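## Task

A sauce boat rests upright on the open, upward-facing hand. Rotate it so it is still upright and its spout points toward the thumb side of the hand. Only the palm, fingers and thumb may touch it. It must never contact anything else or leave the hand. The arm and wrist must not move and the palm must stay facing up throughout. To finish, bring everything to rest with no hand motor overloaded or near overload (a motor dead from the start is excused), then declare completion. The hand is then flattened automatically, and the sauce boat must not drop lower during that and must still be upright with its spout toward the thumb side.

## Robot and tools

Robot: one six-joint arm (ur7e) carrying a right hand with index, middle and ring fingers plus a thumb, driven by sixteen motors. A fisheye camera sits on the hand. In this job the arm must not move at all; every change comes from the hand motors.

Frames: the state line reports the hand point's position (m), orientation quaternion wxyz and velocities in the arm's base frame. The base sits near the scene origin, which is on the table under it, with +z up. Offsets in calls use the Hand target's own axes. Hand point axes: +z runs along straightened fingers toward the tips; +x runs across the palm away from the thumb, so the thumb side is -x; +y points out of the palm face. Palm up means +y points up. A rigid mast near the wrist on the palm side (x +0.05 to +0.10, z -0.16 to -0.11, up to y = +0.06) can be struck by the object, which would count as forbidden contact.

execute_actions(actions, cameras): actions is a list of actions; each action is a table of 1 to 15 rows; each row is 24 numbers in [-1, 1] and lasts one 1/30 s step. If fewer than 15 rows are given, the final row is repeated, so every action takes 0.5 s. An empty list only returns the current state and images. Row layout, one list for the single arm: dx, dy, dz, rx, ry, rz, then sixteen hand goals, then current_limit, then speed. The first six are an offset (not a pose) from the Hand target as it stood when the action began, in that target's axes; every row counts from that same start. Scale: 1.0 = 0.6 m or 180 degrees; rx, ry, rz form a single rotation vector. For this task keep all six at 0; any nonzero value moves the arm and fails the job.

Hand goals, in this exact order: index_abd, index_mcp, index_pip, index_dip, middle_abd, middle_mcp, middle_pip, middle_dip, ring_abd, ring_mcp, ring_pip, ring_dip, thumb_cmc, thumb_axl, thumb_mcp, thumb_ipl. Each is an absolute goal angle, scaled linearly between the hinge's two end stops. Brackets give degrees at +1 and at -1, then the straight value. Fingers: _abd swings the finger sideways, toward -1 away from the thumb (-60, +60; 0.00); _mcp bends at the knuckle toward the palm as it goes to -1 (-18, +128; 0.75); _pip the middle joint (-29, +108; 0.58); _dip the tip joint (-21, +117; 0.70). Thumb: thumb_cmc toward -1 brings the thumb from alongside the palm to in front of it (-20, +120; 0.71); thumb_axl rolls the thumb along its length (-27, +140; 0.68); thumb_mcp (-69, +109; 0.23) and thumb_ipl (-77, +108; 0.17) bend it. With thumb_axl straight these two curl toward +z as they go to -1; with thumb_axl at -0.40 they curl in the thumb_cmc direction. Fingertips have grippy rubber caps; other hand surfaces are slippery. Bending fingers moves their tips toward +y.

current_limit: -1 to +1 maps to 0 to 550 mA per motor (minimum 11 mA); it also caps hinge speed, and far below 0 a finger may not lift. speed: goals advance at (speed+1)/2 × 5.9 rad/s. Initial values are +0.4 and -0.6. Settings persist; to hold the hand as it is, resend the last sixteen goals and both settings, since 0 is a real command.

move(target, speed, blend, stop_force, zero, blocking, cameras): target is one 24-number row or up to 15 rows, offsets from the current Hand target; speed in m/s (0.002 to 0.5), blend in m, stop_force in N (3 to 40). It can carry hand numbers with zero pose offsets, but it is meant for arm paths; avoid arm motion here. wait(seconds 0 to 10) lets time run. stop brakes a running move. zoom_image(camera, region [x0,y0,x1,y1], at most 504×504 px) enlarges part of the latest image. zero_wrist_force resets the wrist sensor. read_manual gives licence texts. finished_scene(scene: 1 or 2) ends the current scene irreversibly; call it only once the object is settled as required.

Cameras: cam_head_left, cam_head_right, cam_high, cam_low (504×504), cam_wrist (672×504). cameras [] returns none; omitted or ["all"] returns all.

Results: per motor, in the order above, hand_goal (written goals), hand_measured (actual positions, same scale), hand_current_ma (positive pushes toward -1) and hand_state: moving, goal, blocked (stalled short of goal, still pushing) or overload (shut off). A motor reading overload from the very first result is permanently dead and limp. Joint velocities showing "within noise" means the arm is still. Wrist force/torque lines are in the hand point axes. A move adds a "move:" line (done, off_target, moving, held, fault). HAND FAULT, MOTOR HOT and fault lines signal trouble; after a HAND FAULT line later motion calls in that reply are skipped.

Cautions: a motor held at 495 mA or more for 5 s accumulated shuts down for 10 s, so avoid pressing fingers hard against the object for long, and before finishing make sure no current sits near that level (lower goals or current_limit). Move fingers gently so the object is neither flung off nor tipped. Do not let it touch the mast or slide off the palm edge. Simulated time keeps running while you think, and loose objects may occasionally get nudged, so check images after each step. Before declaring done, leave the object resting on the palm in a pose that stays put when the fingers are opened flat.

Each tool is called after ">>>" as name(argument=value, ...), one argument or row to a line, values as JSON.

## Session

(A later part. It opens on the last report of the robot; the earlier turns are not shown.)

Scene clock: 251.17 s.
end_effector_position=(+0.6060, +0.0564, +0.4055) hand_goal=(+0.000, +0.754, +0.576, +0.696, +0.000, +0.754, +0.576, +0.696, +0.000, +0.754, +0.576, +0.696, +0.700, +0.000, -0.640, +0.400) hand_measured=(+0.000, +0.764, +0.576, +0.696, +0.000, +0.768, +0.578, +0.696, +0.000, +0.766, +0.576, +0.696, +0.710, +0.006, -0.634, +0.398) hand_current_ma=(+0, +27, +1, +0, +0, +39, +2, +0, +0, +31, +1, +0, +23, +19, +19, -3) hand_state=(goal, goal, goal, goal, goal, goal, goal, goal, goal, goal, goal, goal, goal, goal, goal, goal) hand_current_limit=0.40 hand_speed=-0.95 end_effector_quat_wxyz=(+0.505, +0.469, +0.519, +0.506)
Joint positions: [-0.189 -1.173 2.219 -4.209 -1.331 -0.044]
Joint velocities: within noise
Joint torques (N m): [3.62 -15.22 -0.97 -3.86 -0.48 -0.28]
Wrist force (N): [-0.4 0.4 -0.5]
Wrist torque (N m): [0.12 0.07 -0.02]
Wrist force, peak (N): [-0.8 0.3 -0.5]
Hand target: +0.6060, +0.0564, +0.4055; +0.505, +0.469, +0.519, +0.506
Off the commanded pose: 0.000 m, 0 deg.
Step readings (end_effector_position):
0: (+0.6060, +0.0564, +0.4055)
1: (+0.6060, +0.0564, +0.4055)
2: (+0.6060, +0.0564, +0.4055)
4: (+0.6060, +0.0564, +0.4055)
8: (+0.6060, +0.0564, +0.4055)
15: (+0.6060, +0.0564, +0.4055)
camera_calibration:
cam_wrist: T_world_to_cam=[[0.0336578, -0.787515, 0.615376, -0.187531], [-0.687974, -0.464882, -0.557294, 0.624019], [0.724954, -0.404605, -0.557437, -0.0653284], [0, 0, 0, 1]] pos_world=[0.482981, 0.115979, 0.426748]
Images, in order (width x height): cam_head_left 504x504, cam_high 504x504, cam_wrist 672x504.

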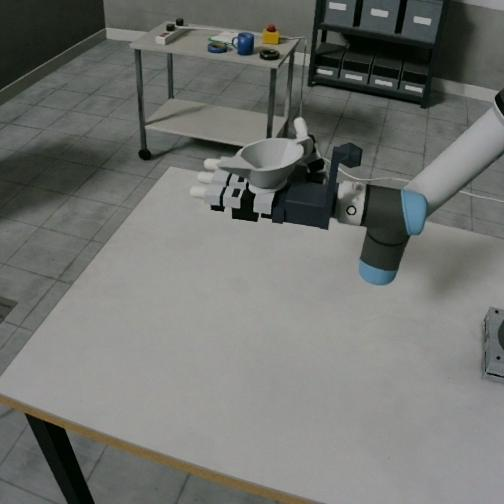

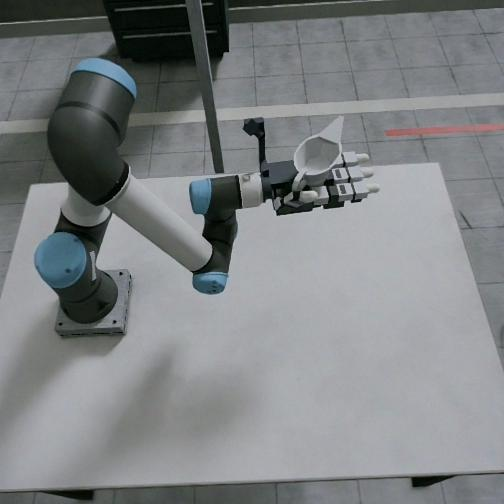

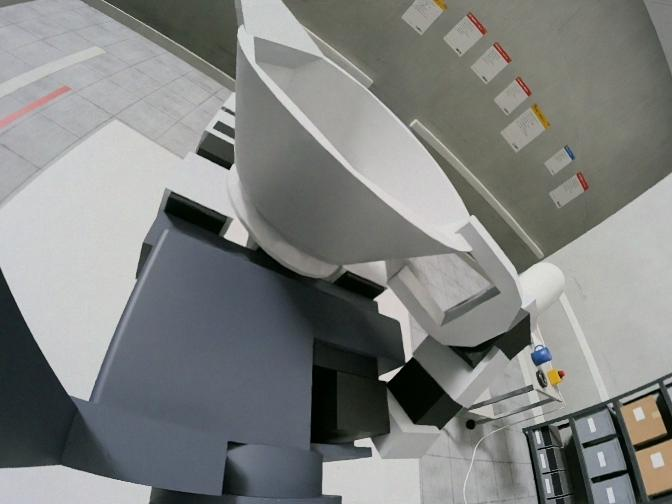

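>>> execute_actions(
  actions=[
    [[0,0,0,0,0,0,0,0.754,0.576,0.696,0,0.754,0.576,0.696,0,0.754,0.576,0.696,0.70,0.0,-0.74,0.44,0.4,-0.95]],
  ],
  cameras=["cam_high","cam_head_left","cam_wrist"],
)

>>> zoom_image(
  camera="cam_high",
  region=[260, 100, 390, 230],
)

>>> zoom_image(
  camera="cam_head_left",
  region=[190, 90, 370, 240],
)

Scene clock: 261.30 s.
end_effector_position=(+0.6060, +0.0564, +0.4055) hand_goal=(+0.000, +0.754, +0.576, +0.696, +0.000, +0.754, +0.576, +0.696, +0.000, +0.754, +0.576, +0.696, +0.700, +0.000, -0.740, +0.440) hand_measured=(+0.000, +0.764, +0.576, +0.696, +0.000, +0.768, +0.578, +0.696, +0.000, +0.766, +0.576, +0.696, +0.706, -0.008, -0.726, +0.438) hand_current_ma=(+0, +27, +1, +0, +0, +39, +2, +0, +0, +31, +1, +0, +14, -22, +46, -3) hand_state=(goal, goal, goal, goal, goal, goal, goal, goal, goal, goal, goal, goal, goal, goal, goal, goal) hand_current_limit=0.40 hand_speed=-0.95 end_effector_quat_wxyz=(+0.505, +0.469, +0.519, +0.506)
Joint positions: [-0.189 -1.173 2.219 -4.209 -1.331 -0.044]
Joint velocities: within noise
Joint torques (N m): [4.75 -14.75 -0.08 -3.99 -0.43 0.05]
Wrist force (N): [-0.2 0.1 -0.6]
Wrist torque (N m): [0.09 0.04 -0.02]
Wrist force, peak (N): [-0.3 0.5 -0.9]
Hand target: +0.6060, +0.0564, +0.4055; +0.505, +0.469, +0.519, +0.506
Off the commanded pose: 0.000 m, 0 deg.
Step readings (end_effector_position):
0: (+0.6060, +0.0564, +0.4055)
1: (+0.6060, +0.0564, +0.4055)
2: (+0.6060, +0.0564, +0.4055)
4: (+0.6060, +0.0564, +0.4055)
8: (+0.6060, +0.0564, +0.4055)
15: (+0.6060, +0.0564, +0.4055)
camera_calibration:
cam_wrist: T_world_to_cam=[[0.0336578, -0.787515, 0.615376, -0.187531], [-0.687974, -0.464882, -0.557294, 0.624019], [0.724954, -0.404605, -0.557437, -0.0653283], [0, 0, 0, 1]] pos_world=[0.482981, 0.115979, 0.426748]
Images, in order (width x height): cam_head_left 504x504, cam_high 504x504, cam_wrist 672x504.

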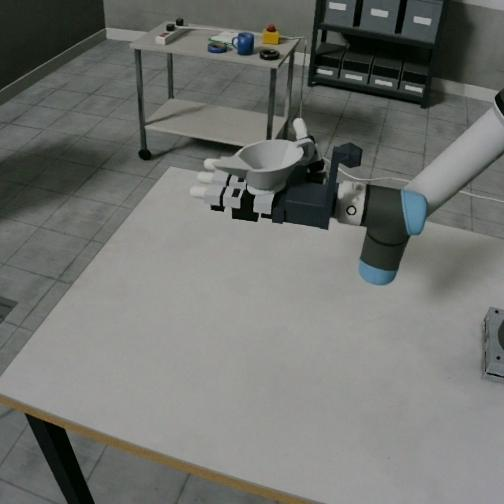

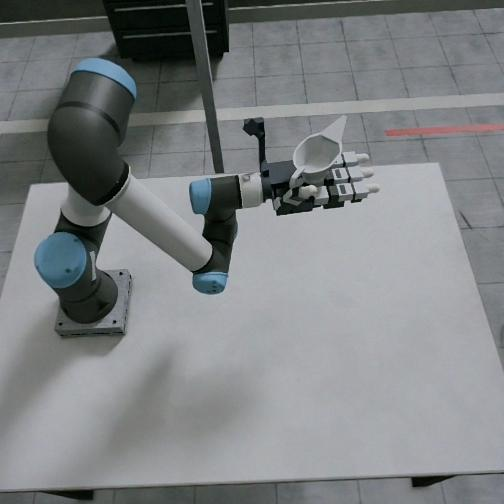

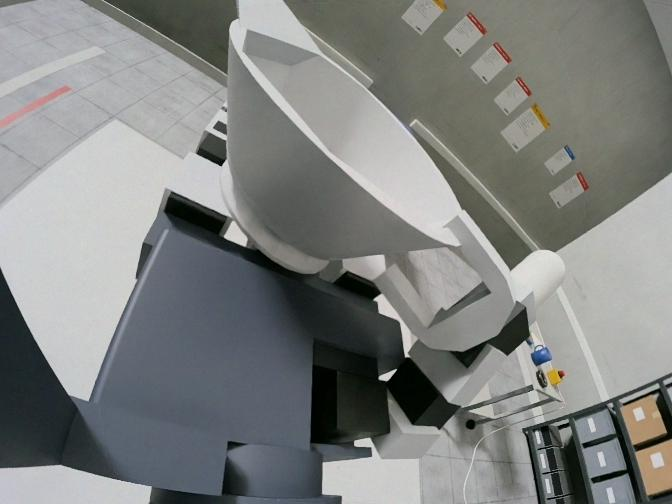

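Scaled by 3.877 from the camera's 504x504 image, which has a finer 720x720 frame.

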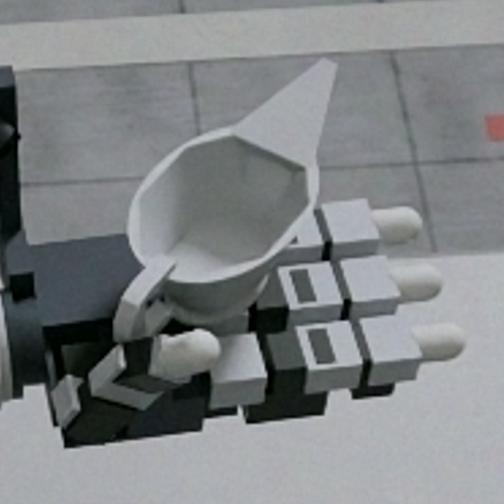

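Scaled by 2.800 from the camera's 504x504 image, which has a finer 720x720 frame.

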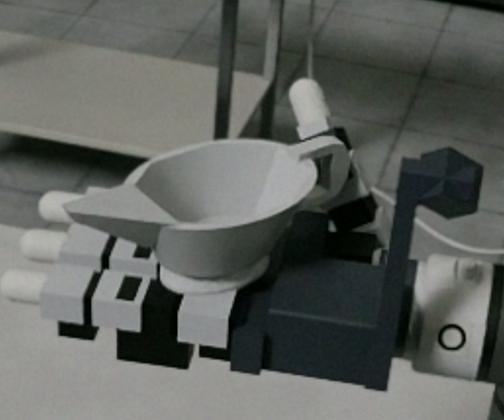

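>>> execute_actions(
  actions=[
    [[0,0,0,0,0,0,0,0.754,0.576,0.696,0,0.754,0.576,0.696,0,0.754,0.576,0.696,0.70,0.0,-0.86,0.44,0.4,-0.95]],
  ],
  cameras=["cam_high","cam_head_left","cam_wrist"],
)

>>> zoom_image(
  camera="cam_high",
  region=[260, 100, 390, 230],
)

>>> zoom_image(
  camera="cam_head_left",
  region=[190, 90, 370, 240],
)

Scene clock: 274.77 s.
end_effector_position=(+0.6060, +0.0564, +0.4055) hand_goal=(+0.000, +0.754, +0.576, +0.696, +0.000, +0.754, +0.576, +0.696, +0.000, +0.754, +0.576, +0.696, +0.700, +0.000, -0.860, +0.440) hand_measured=(+0.000, +0.764, +0.576, +0.696, +0.000, +0.768, +0.578, +0.696, +0.000, +0.766, +0.576, +0.696, +0.694, -0.022, -0.834, +0.438) hand_current_ma=(+0, +27, +1, +0, +0, +39, +2, +0, +0, +31, +1, +0, -14, -75, +106, -3) hand_state=(goal, goal, goal, goal, goal, goal, goal, goal, goal, goal, goal, goal, goal, blocked, blocked, goal) hand_current_limit=0.40 hand_speed=-0.95 end_effector_quat_wxyz=(+0.505, +0.469, +0.519, +0.506)
Joint positions: [-0.189 -1.173 2.219 -4.209 -1.331 -0.044]
Joint velocities: within noise
Joint torques (N m): [4.04 -15.65 0.69 -3.89 -0.35 0.13]
Wrist force (N): [0.0 0.3 -0.5]
Wrist torque (N m): [0.10 0.02 -0.01]
Wrist force, peak (N): [-0.6 0.5 -0.7]
Hand target: +0.6060, +0.0564, +0.4055; +0.505, +0.469, +0.519, +0.506
Off the commanded pose: 0.000 m, 0 deg.
Step readings (end_effector_position):
0: (+0.6060, +0.0564, +0.4055)
1: (+0.6060, +0.0564, +0.4055)
2: (+0.6060, +0.0564, +0.4055)
4: (+0.6060, +0.0564, +0.4055)
8: (+0.6060, +0.0564, +0.4055)
15: (+0.6060, +0.0564, +0.4055)
camera_calibration:
cam_wrist: T_world_to_cam=[[0.033658, -0.787515, 0.615376, -0.187531], [-0.687974, -0.464882, -0.557294, 0.624019], [0.724954, -0.404605, -0.557437, -0.0653283], [0, 0, 0, 1]] pos_world=[0.482981, 0.115979, 0.426748]
Images, in order (width x height): cam_head_left 504x504, cam_high 504x504, cam_wrist 672x504.

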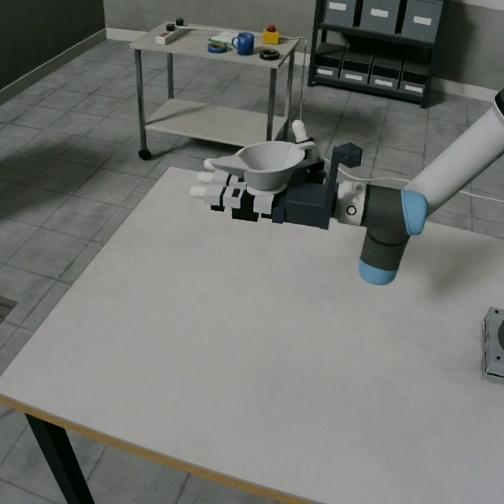

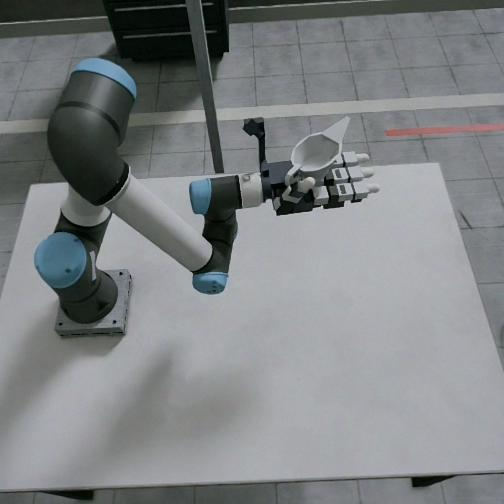

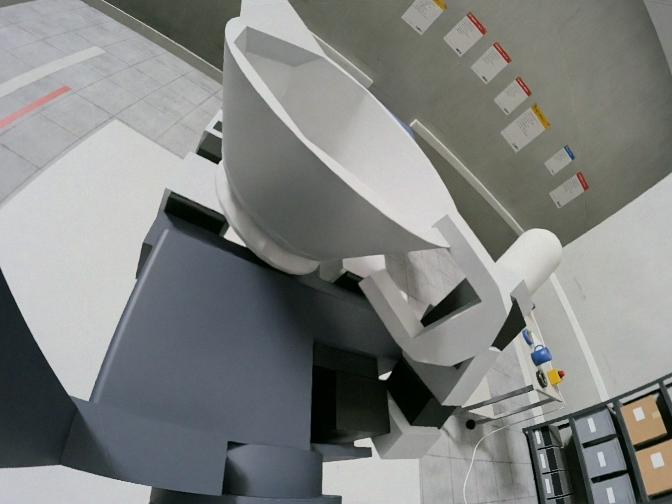

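Scaled by 3.877 from the camera's 504x504 image, which has a finer 720x720 frame.

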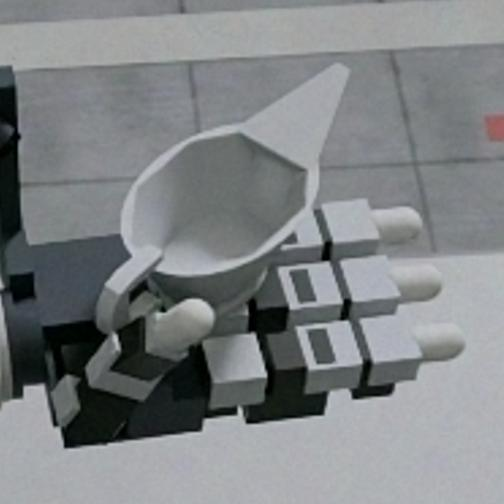

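Scaled by 2.800 from the camera's 504x504 image, which has a finer 720x720 frame.

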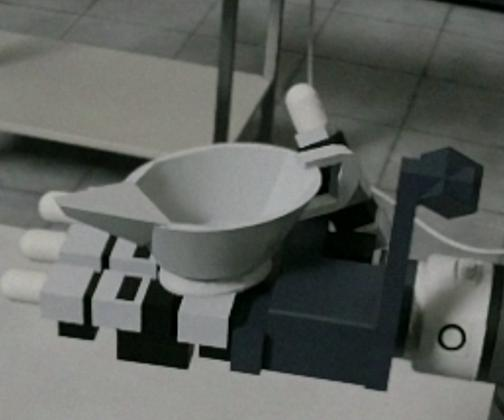

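>>> execute_actions(
  actions=[
    [[0,0,0,0,0,0,0,0.754,0.576,0.696,0,0.754,0.576,0.696,0,0.754,0.576,0.696,0.70,-0.05,-0.95,0.44,0.4,-0.95]],
    [[0,0,0,0,0,0,0,0.754,0.576,0.696,0,0.754,0.576,0.696,0,0.754,0.576,0.696,0.62,-0.12,-0.97,0.44,0.4,-0.95]],
  ],
  cameras=["cam_high","cam_head_left","cam_wrist"],
)

>>> zoom_image(
  camera="cam_high",
  region=[260, 100, 390, 230],
)

>>> zoom_image(
  camera="cam_head_left",
  region=[190, 90, 370, 240],
)

Scene clock: 304.90 s.
end_effector_position=(+0.6060, +0.0564, +0.4055) hand_goal=(+0.000, +0.754, +0.576, +0.696, +0.000, +0.754, +0.576, +0.696, +0.000, +0.754, +0.576, +0.696, +0.620, -0.120, -0.970, +0.440) hand_measured=(+0.000, +0.764, +0.576, +0.696, +0.000, +0.768, +0.578, +0.696, +0.000, +0.766, +0.576, +0.696, +0.630, -0.112, -0.970, +0.438) hand_current_ma=(+0, +27, +1, +0, +0, +39, +2, +0, +0, +31, +1, +0, +22, +21, +1, -3) hand_state=(goal, goal, goal, goal, goal, goal, goal, goal, goal, goal, goal, goal, goal, goal, goal, goal) hand_current_limit=0.40 hand_speed=-0.95 end_effector_quat_wxyz=(+0.505, +0.469, +0.519, +0.506)
Joint positions: [-0.189 -1.173 2.219 -4.209 -1.331 -0.044]
Joint velocities: within noise
Joint torques (N m): [4.75 -15.19 -1.32 -3.65 -0.12 0.72]
Wrist force (N): [-0.3 0.2 -0.3]
Wrist torque (N m): [0.06 0.05 -0.05]
Wrist force, peak (N): [-0.6 0.1 -1.1]
Hand target: +0.6060, +0.0564, +0.4055; +0.505, +0.469, +0.519, +0.506
Off the commanded pose: 0.000 m, 0 deg.
Step readings (end_effector_position):
0: (+0.6060, +0.0564, +0.4055)
1: (+0.6060, +0.0564, +0.4055)
2: (+0.6060, +0.0564, +0.4055)
4: (+0.6060, +0.0564, +0.4055)
8: (+0.6060, +0.0564, +0.4055)
15: (+0.6060, +0.0564, +0.4055)
16: (+0.6060, +0.0564, +0.4055)
17: (+0.6060, +0.0564, +0.4055)
19: (+0.6060, +0.0564, +0.4055)
23: (+0.6060, +0.0564, +0.4055)
30: (+0.6060, +0.0564, +0.4055)
camera_calibration:
cam_wrist: T_world_to_cam=[[0.0336579, -0.787515, 0.615376, -0.187531], [-0.687974, -0.464882, -0.557294, 0.624019], [0.724954, -0.404605, -0.557437, -0.0653282], [0, 0, 0, 1]] pos_world=[0.482981, 0.115979, 0.426748]
Images, in order (width x height): cam_head_left 504x504, cam_high 504x504, cam_wrist 672x504.

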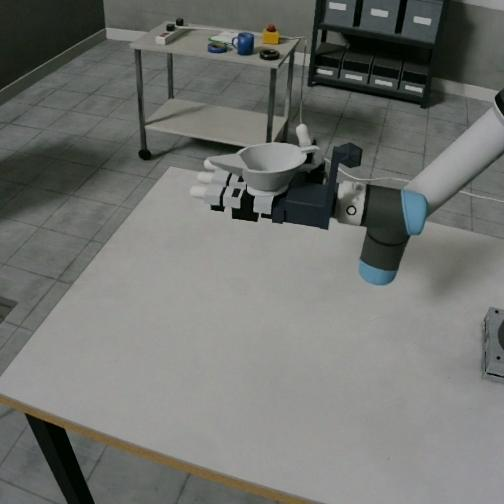

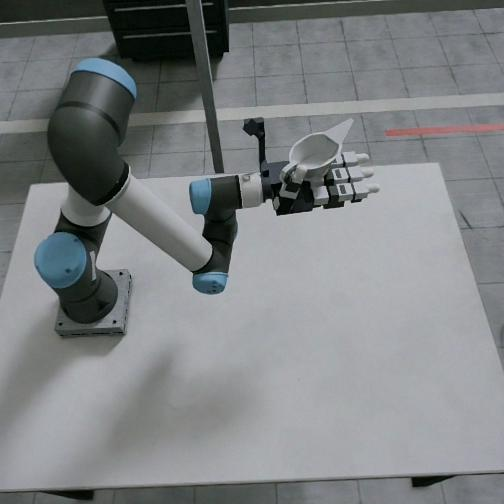

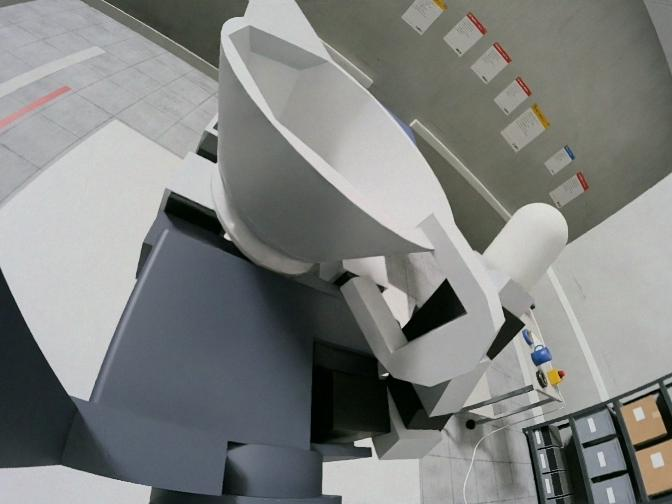

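Scaled by 3.877 from the camera's 504x504 image, which has a finer 720x720 frame.

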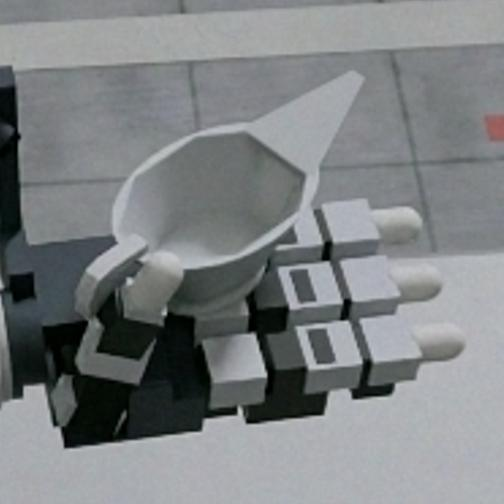

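Scaled by 2.800 from the camera's 504x504 image, which has a finer 720x720 frame.

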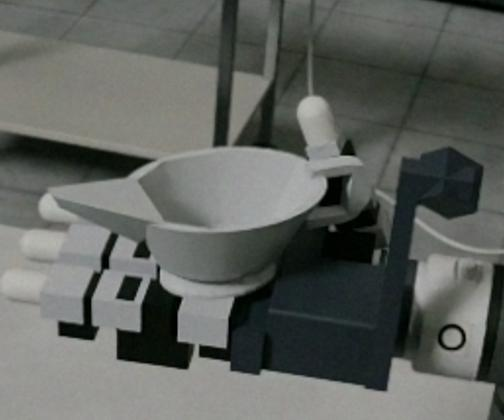

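>>> execute_actions(
  actions=[],
  cameras=["cam_high","cam_head_left","cam_wrist"],
)

>>> zoom_image(
  camera="cam_high",
  region=[260, 100, 390, 230],
)

>>> zoom_image(
  camera="cam_head_left",
  region=[190, 90, 370, 240],
)

Scene clock: 334.87 s.
end_effector_position=(+0.6060, +0.0564, +0.4055) hand_goal=(+0.000, +0.754, +0.576, +0.696, +0.000, +0.754, +0.576, +0.696, +0.000, +0.754, +0.576, +0.696, +0.620, -0.120, -0.970, +0.440) hand_measured=(+0.000, +0.764, +0.576, +0.696, +0.000, +0.768, +0.578, +0.696, +0.000, +0.766, +0.576, +0.696, +0.630, -0.112, -0.970, +0.438) hand_current_ma=(+0, +27, +1, +0, +0, +39, +2, +0, +0, +31, +1, +0, +22, +21, +1, -3) hand_state=(goal, goal, goal, goal, goal, goal, goal, goal, goal, goal, goal, goal, goal, goal, goal, goal) hand_current_limit=0.40 hand_speed=-0.95 end_effector_quat_wxyz=(+0.505, +0.469, +0.519, +0.506)
Joint positions: [-0.189 -1.173 2.219 -4.209 -1.331 -0.044]
Joint velocities: within noise
Joint torques (N m): [3.62 -16.18 -3.28 -3.46 -0.14 0.77]
Wrist force (N): [-0.5 0.3 -0.7]
Wrist torque (N m): [0.12 0.09 -0.06]
Wrist force, peak (N): [-0.6 0.7 -0.9]
Hand target: +0.6060, +0.0564, +0.4055; +0.505, +0.469, +0.519, +0.506
Off the commanded pose: 0.000 m, 0 deg.
camera_calibration:
cam_wrist: T_world_to_cam=[[0.0336582, -0.787515, 0.615376, -0.187531], [-0.687974, -0.464882, -0.557294, 0.624019], [0.724954, -0.404605, -0.557437, -0.0653283], [0, 0, 0, 1]] pos_world=[0.482981, 0.115979, 0.426748]
Images, in order (width x height): cam_head_left 504x504, cam_high 504x504, cam_wrist 672x504.

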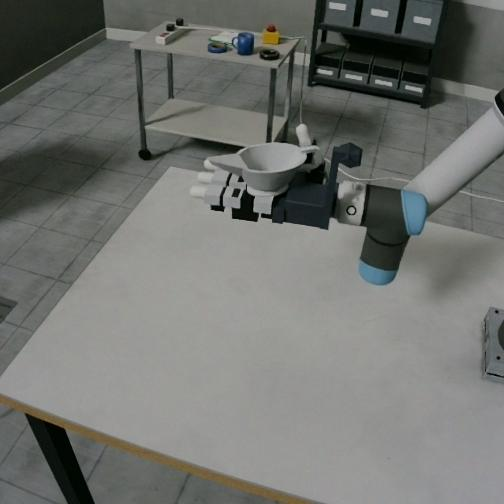

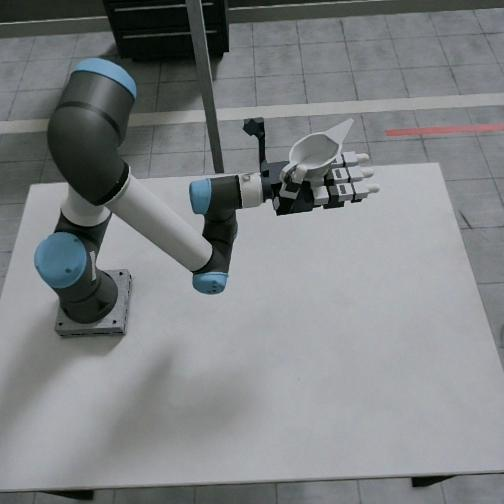

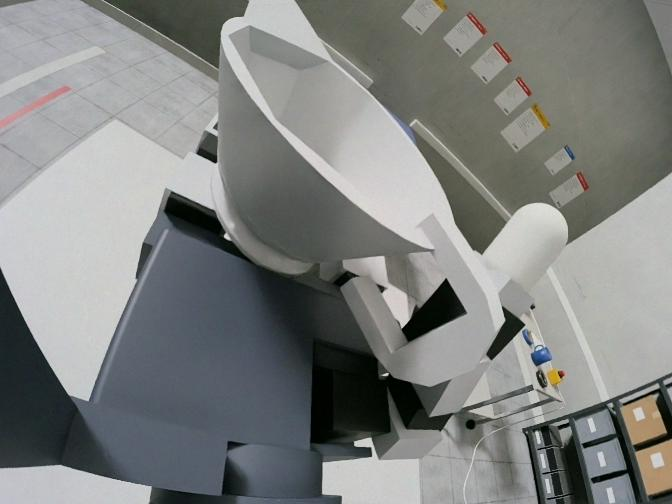

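Scaled by 3.877 from the camera's 504x504 image, which has a finer 720x720 frame.

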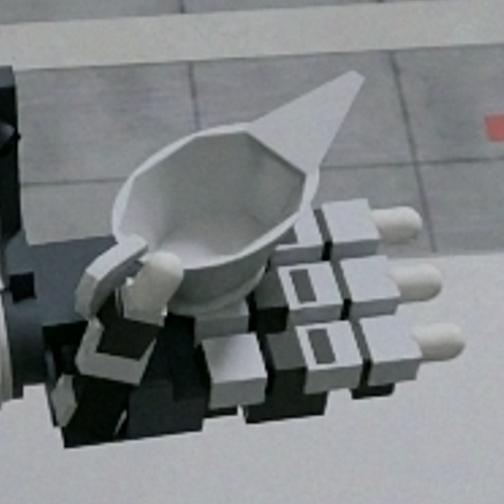

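Scaled by 2.800 from the camera's 504x504 image, which has a finer 720x720 frame.

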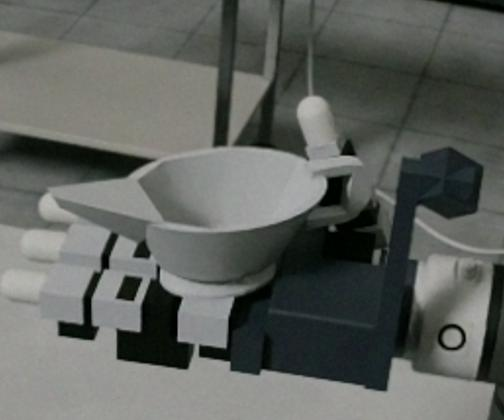

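>>> execute_actions(
  actions=[
    [[0,0,0,0,0,0,0,0.754,0.576,0.696,0,0.754,0.576,0.696,0,0.754,0.576,0.696,0.68,-0.12,-0.97,0.44,0.4,-0.95]],
    [[0,0,0,0,0,0,0,0.754,0.576,0.696,0,0.754,0.576,0.696,0,0.754,0.576,0.696,0.68,-0.28,-0.97,0.44,0.4,-0.9]],
  ],
  cameras=["cam_high","cam_head_left","cam_wrist"],
)

>>> zoom_image(
  camera="cam_high",
  region=[260, 100, 390, 230],
)

Scene clock: 386.57 s.
end_effector_position=(+0.6060, +0.0564, +0.4055) hand_goal=(+0.000, +0.754, +0.576, +0.696, +0.000, +0.754, +0.576, +0.696, +0.000, +0.754, +0.576, +0.696, +0.680, -0.280, -0.970, +0.440) hand_measured=(+0.000, +0.764, +0.576, +0.696, +0.000, +0.768, +0.578, +0.696, +0.000, +0.766, +0.576, +0.696, +0.680, -0.276, -0.970, +0.438) hand_current_ma=(+0, +27, +1, +0, +0, +39, +2, +0, +0, +31, +1, +0, +1, +11, +1, -3) hand_state=(goal, goal, goal, goal, goal, goal, goal, goal, goal, goal, goal, goal, goal, goal, goal, goal) hand_current_limit=0.40 hand_speed=-0.90 end_effector_quat_wxyz=(+0.505, +0.469, +0.519, +0.506)
Joint positions: [-0.189 -1.173 2.219 -4.209 -1.331 -0.044]
Joint velocities: within noise
Joint torques (N m): [3.64 -17.08 -5.34 -3.32 0.18 0.8]
Wrist force (N): [-0.5 0.5 -0.5]
Wrist torque (N m): [0.11 0.07 -0.06]
Wrist force, peak (N): [-0.6 0.8 -0.9]
Hand target: +0.6060, +0.0564, +0.4055; +0.505, +0.469, +0.519, +0.506
Off the commanded pose: 0.000 m, 0 deg.
Step readings (end_effector_position):
0: (+0.6060, +0.0564, +0.4055)
1: (+0.6060, +0.0564, +0.4055)
2: (+0.6060, +0.0564, +0.4055)
4: (+0.6060, +0.0564, +0.4055)
8: (+0.6060, +0.0564, +0.4055)
15: (+0.6060, +0.0564, +0.4055)
16: (+0.6060, +0.0564, +0.4055)
17: (+0.6060, +0.0564, +0.4055)
19: (+0.6060, +0.0564, +0.4055)
23: (+0.6060, +0.0564, +0.4055)
30: (+0.6060, +0.0564, +0.4055)
camera_calibration:
cam_wrist: T_world_to_cam=[[0.033658, -0.787515, 0.615376, -0.187531], [-0.687974, -0.464882, -0.557294, 0.624019], [0.724954, -0.404605, -0.557437, -0.0653283], [0, 0, 0, 1]] pos_world=[0.482981, 0.115979, 0.426748]
Images, in order (width x height): cam_head_left 504x504, cam_high 504x504, cam_wrist 672x504.

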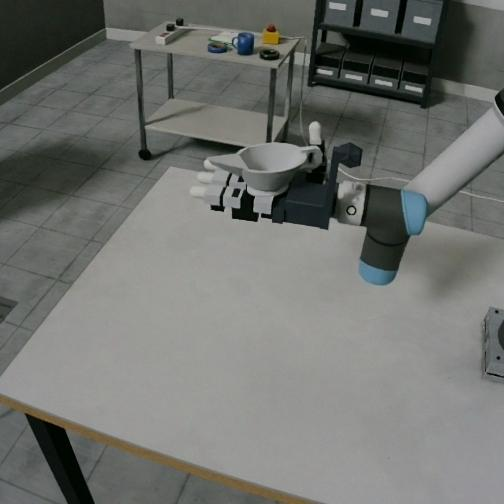

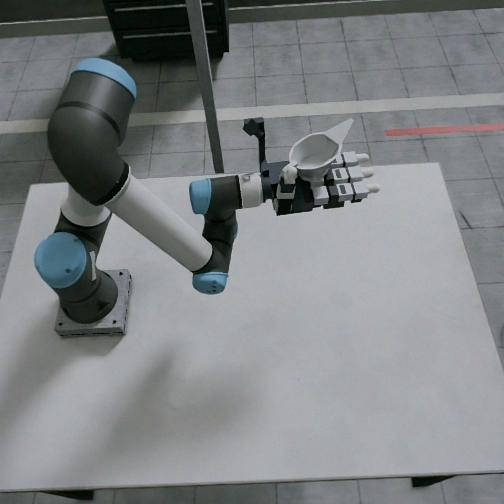

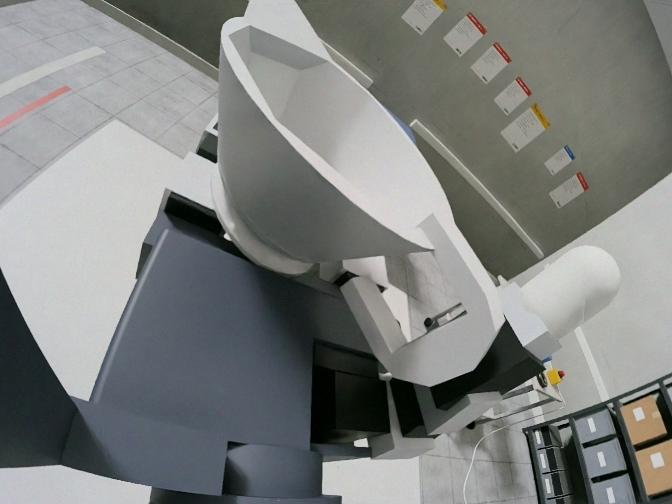

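Scaled by 3.877 from the camera's 504x504 image, which has a finer 720x720 frame.

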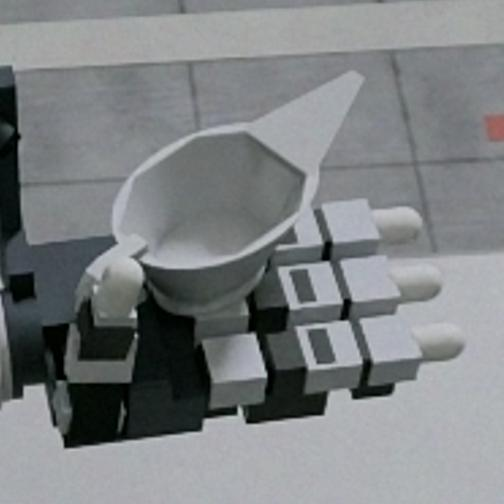

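>>> execute_actions(
  actions=[
    [[0,0,0,0,0,0,0,0.754,0.576,0.696,0,0.754,0.576,0.696,0,0.754,0.576,0.696,0.54,-0.28,-0.97,0.44,0.4,-0.95]],
  ],
  cameras=["cam_high","cam_head_left","cam_wrist"],
)

>>> zoom_image(
  camera="cam_high",
  region=[260, 100, 390, 230],
)

>>> zoom_image(
  camera="cam_head_left",
  region=[190, 90, 370, 240],
)

Scene clock: 395.50 s.
end_effector_position=(+0.6060, +0.0564, +0.4055) hand_goal=(+0.000, +0.754, +0.576, +0.696, +0.000, +0.754, +0.576, +0.696, +0.000, +0.754, +0.576, +0.696, +0.540, -0.280, -0.970, +0.440) hand_measured=(+0.000, +0.764, +0.576, +0.696, +0.000, +0.768, +0.578, +0.696, +0.000, +0.766, +0.576, +0.696, +0.548, -0.276, -0.970, +0.438) hand_current_ma=(+0, +27, +1, +0, +0, +39, +2, +0, +0, +31, +1, +0, +20, +10, +1, -3) hand_state=(goal, goal, goal, goal, goal, goal, goal, goal, goal, goal, goal, goal, goal, goal, goal, goal) hand_current_limit=0.40 hand_speed=-0.95 end_effector_quat_wxyz=(+0.505, +0.469, +0.519, +0.506)
Joint positions: [-0.189 -1.173 2.219 -4.209 -1.331 -0.044]
Joint velocities: within noise
Joint torques (N m): [4.78 -17.85 -5.51 -3.31 0.06 0.91]
Wrist force (N): [-0.3 0.2 -0.7]
Wrist torque (N m): [0.10 0.06 -0.06]
Wrist force, peak (N): [-0.7 0.7 -0.9]
Hand target: +0.6060, +0.0564, +0.4055; +0.505, +0.469, +0.519, +0.506
Off the commanded pose: 0.000 m, 0 deg.
Step readings (end_effector_position):
0: (+0.6060, +0.0564, +0.4055)
1: (+0.6060, +0.0564, +0.4055)
2: (+0.6060, +0.0564, +0.4055)
4: (+0.6060, +0.0564, +0.4055)
8: (+0.6060, +0.0564, +0.4055)
15: (+0.6060, +0.0564, +0.4055)
camera_calibration:
cam_wrist: T_world_to_cam=[[0.0336581, -0.787515, 0.615376, -0.187531], [-0.687974, -0.464881, -0.557294, 0.624019], [0.724954, -0.404605, -0.557437, -0.0653282], [0, 0, 0, 1]] pos_world=[0.482981, 0.115979, 0.426748]
Images, in order (width x height): cam_head_left 504x504, cam_high 504x504, cam_wrist 672x504.

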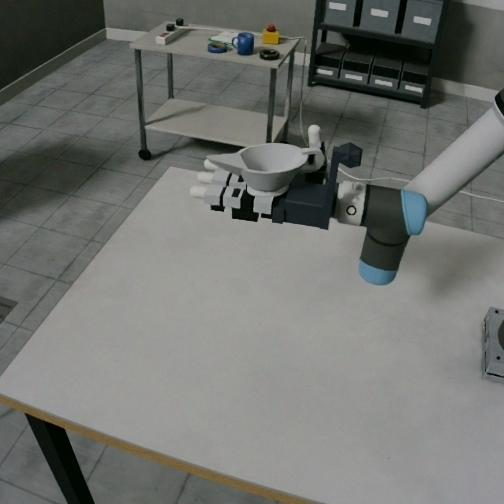

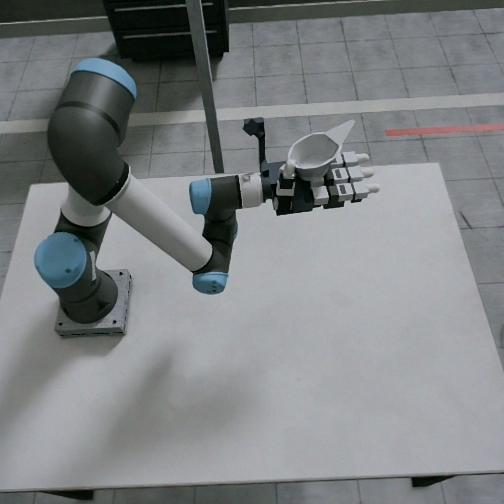

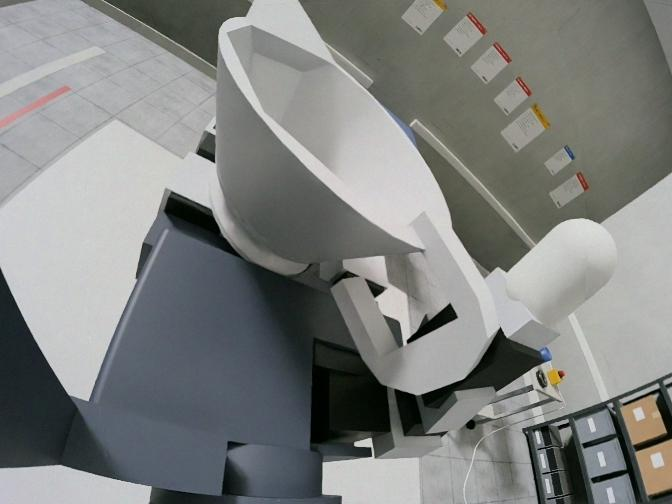

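Scaled by 3.877 from the camera's 504x504 image, which has a finer 720x720 frame.

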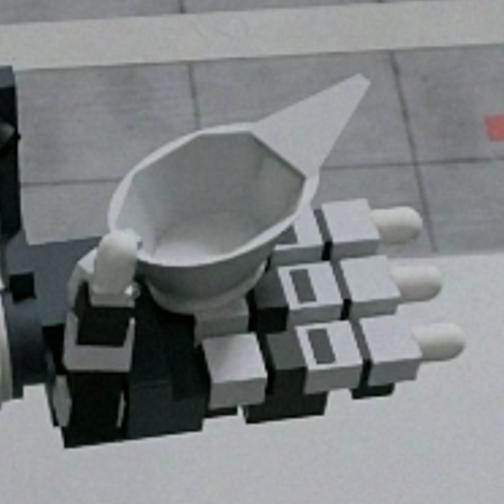

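Scaled by 2.800 from the camera's 504x504 image, which has a finer 720x720 frame.

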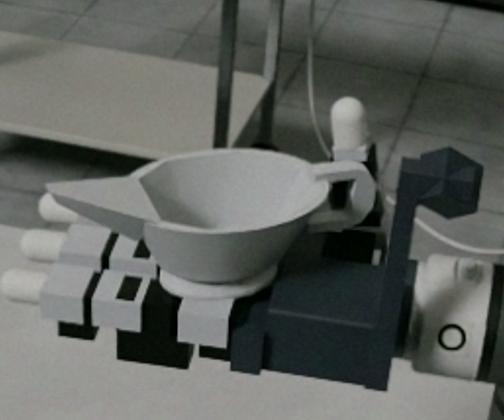

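>>> execute_actions(
  actions=[
    [[0,0,0,0,0,0,0,0.754,0.576,0.696,0,0.754,0.576,0.696,0,0.754,0.576,0.696,0.42,-0.28,-0.94,0.44,0.4,-0.95]],
  ],
  cameras=["cam_high","cam_head_left","cam_wrist"],
)

>>> zoom_image(
  camera="cam_high",
  region=[260, 100, 390, 230],
)

>>> zoom_image(
  camera="cam_head_left",
  region=[190, 90, 370, 240],
)

Scene clock: 405.03 s.
end_effector_position=(+0.6060, +0.0564, +0.4055) hand_goal=(+0.000, +0.754, +0.576, +0.696, +0.000, +0.754, +0.576, +0.696, +0.000, +0.754, +0.576, +0.696, +0.420, -0.280, -0.940, +0.440) hand_measured=(+0.000, +0.764, +0.576, +0.696, +0.000, +0.768, +0.578, +0.696, +0.000, +0.766, +0.576, +0.696, +0.426, -0.276, -0.946, +0.438) hand_current_ma=(+0, +27, +1, +0, +0, +39, +2, +0, +0, +31, +1, +0, +15, +10, -14, -3) hand_state=(goal, goal, goal, goal, goal, goal, goal, goal, goal, goal, goal, goal, goal, goal, goal, goal) hand_current_limit=0.40 hand_speed=-0.95 end_effector_quat_wxyz=(+0.505, +0.469, +0.519, +0.506)
Joint positions: [-0.189 -1.173 2.219 -4.209 -1.331 -0.044]
Joint velocities: within noise
Joint torques (N m): [3.46 -17.67 -5.95 -3.24 0.16 0.86]
Wrist force (N): [-0.4 0.3 -1.0]
Wrist torque (N m): [0.13 0.07 -0.07]
Wrist force, peak (N): [-0.2 0.6 -1.2]
Hand target: +0.6060, +0.0564, +0.4055; +0.505, +0.469, +0.519, +0.506
Off the commanded pose: 0.000 m, 0 deg.
Step readings (end_effector_position):
0: (+0.6060, +0.0564, +0.4055)
1: (+0.6060, +0.0564, +0.4055)
2: (+0.6060, +0.0564, +0.4055)
4: (+0.6060, +0.0564, +0.4055)
8: (+0.6060, +0.0564, +0.4055)
15: (+0.6060, +0.0564, +0.4055)
camera_calibration:
cam_wrist: T_world_to_cam=[[0.0336581, -0.787515, 0.615376, -0.187531], [-0.687974, -0.464882, -0.557294, 0.624019], [0.724954, -0.404605, -0.557437, -0.0653282], [0, 0, 0, 1]] pos_world=[0.482981, 0.115979, 0.426748]
Images, in order (width x height): cam_head_left 504x504, cam_high 504x504, cam_wrist 672x504.

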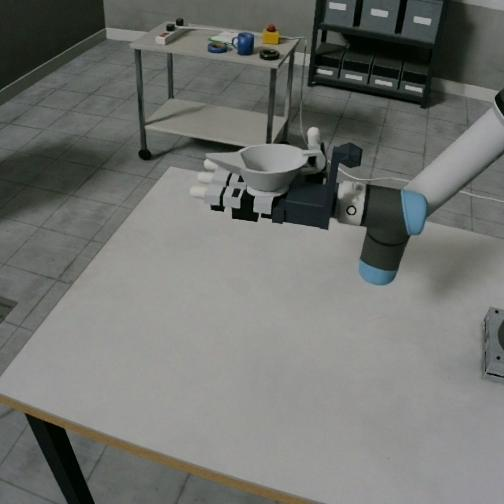

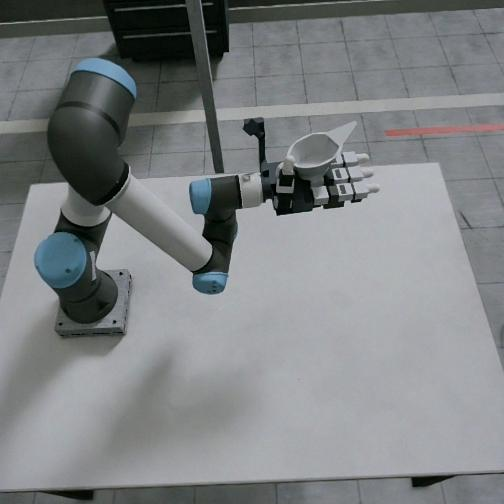

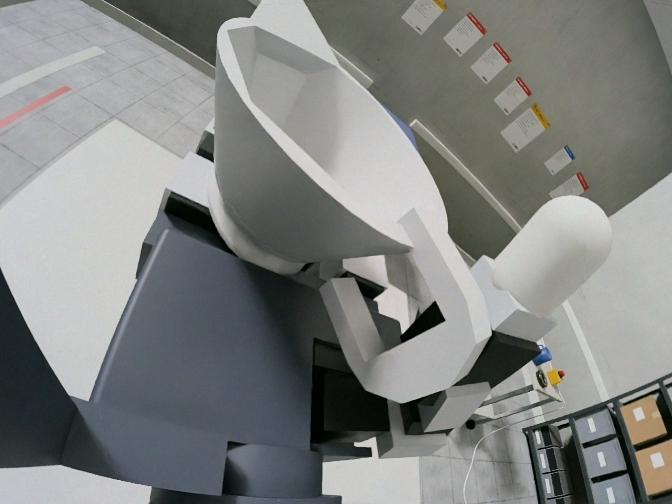

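Scaled by 3.877 from the camera's 504x504 image, which has a finer 720x720 frame.

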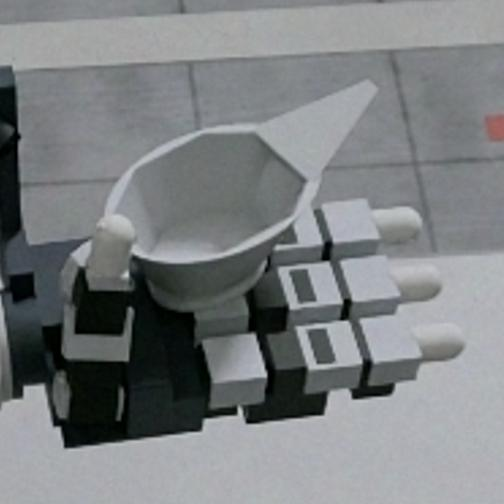

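Scaled by 2.800 from the camera's 504x504 image, which has a finer 720x720 frame.

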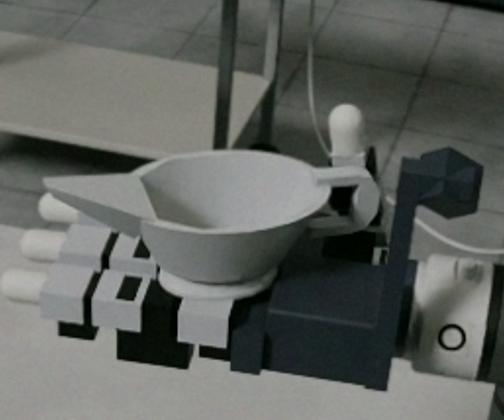

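>>> execute_actions(
  actions=[
    [[0,0,0,0,0,0,0,0.754,0.576,0.696,0,0.754,0.576,0.696,0,0.754,0.576,0.696,0.30,-0.3,-0.91,0.44,0.4,-0.95]],
  ],
  cameras=["cam_high","cam_head_left","cam_wrist"],
)

>>> zoom_image(
  camera="cam_high",
  region=[260, 100, 390, 230],
)

>>> zoom_image(
  camera="cam_head_left",
  region=[190, 90, 370, 240],
)

Scene clock: 416.87 s.
end_effector_position=(+0.6060, +0.0564, +0.4055) hand_goal=(+0.000, +0.754, +0.576, +0.696, +0.000, +0.754, +0.576, +0.696, +0.000, +0.754, +0.576, +0.696, +0.300, -0.300, -0.910, +0.440) hand_measured=(+0.000, +0.764, +0.576, +0.696, +0.000, +0.768, +0.578, +0.696, +0.000, +0.766, +0.576, +0.696, +0.306, -0.296, -0.916, +0.438) hand_current_ma=(+0, +27, +1, +0, +0, +39, +2, +0, +0, +31, +1, +0, +12, +8, -17, -3) hand_state=(goal, goal, goal, goal, goal, goal, goal, goal, goal, goal, goal, goal, goal, goal, goal, goal) hand_current_limit=0.40 hand_speed=-0.95 end_effector_quat_wxyz=(+0.505, +0.469, +0.519, +0.506)
Joint positions: [-0.189 -1.173 2.219 -4.209 -1.331 -0.044]
Joint velocities: within noise
Joint torques (N m): [4.85 -19.12 -7.16 -3.34 0.21 0.93]
Wrist force (N): [-0.6 0.2 -0.8]
Wrist torque (N m): [0.10 0.11 -0.10]
Wrist force, peak (N): [-0.9 0.6 -0.7]
Hand target: +0.6060, +0.0564, +0.4055; +0.505, +0.469, +0.519, +0.506
Off the commanded pose: 0.000 m, 0 deg.
Step readings (end_effector_position):
0: (+0.6060, +0.0564, +0.4055)
1: (+0.6060, +0.0564, +0.4055)
2: (+0.6060, +0.0564, +0.4055)
4: (+0.6060, +0.0564, +0.4055)
8: (+0.6060, +0.0564, +0.4055)
15: (+0.6060, +0.0564, +0.4055)
camera_calibration:
cam_wrist: T_world_to_cam=[[0.0336579, -0.787515, 0.615376, -0.187531], [-0.687974, -0.464881, -0.557294, 0.624019], [0.724954, -0.404605, -0.557437, -0.0653282], [0, 0, 0, 1]] pos_world=[0.482981, 0.115979, 0.426748]
Images, in order (width x height): cam_head_left 504x504, cam_high 504x504, cam_wrist 672x504.

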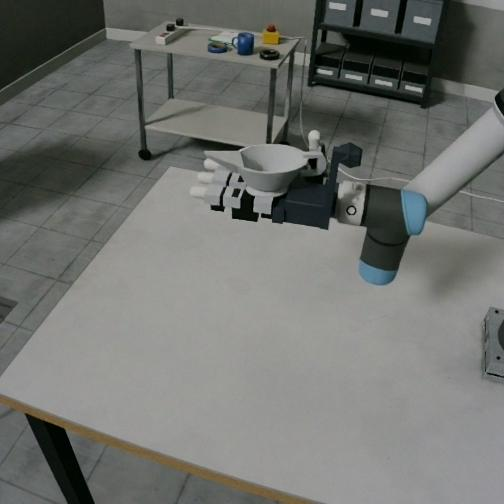

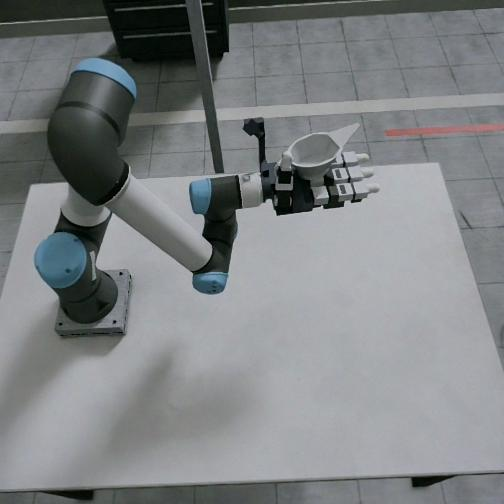

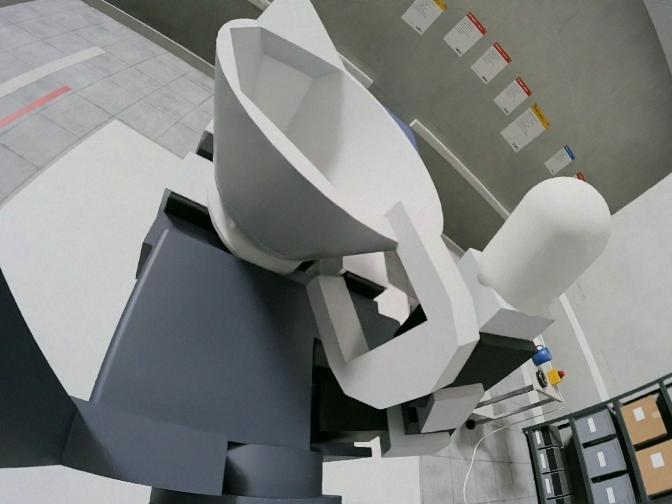

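Scaled by 3.877 from the camera's 504x504 image, which has a finer 720x720 frame.

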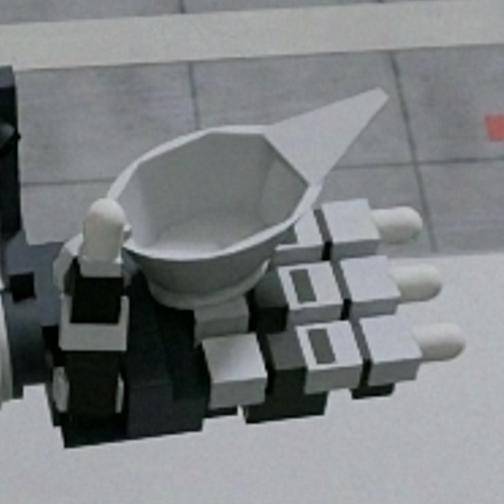

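Scaled by 2.800 from the camera's 504x504 image, which has a finer 720x720 frame.

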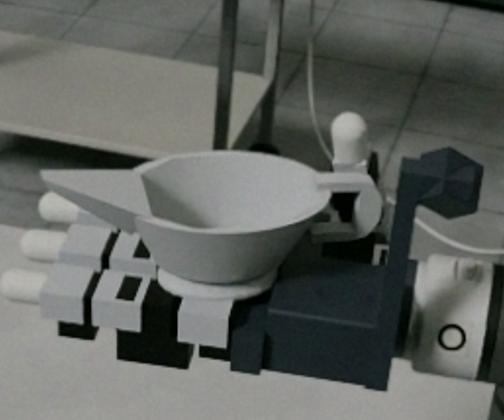

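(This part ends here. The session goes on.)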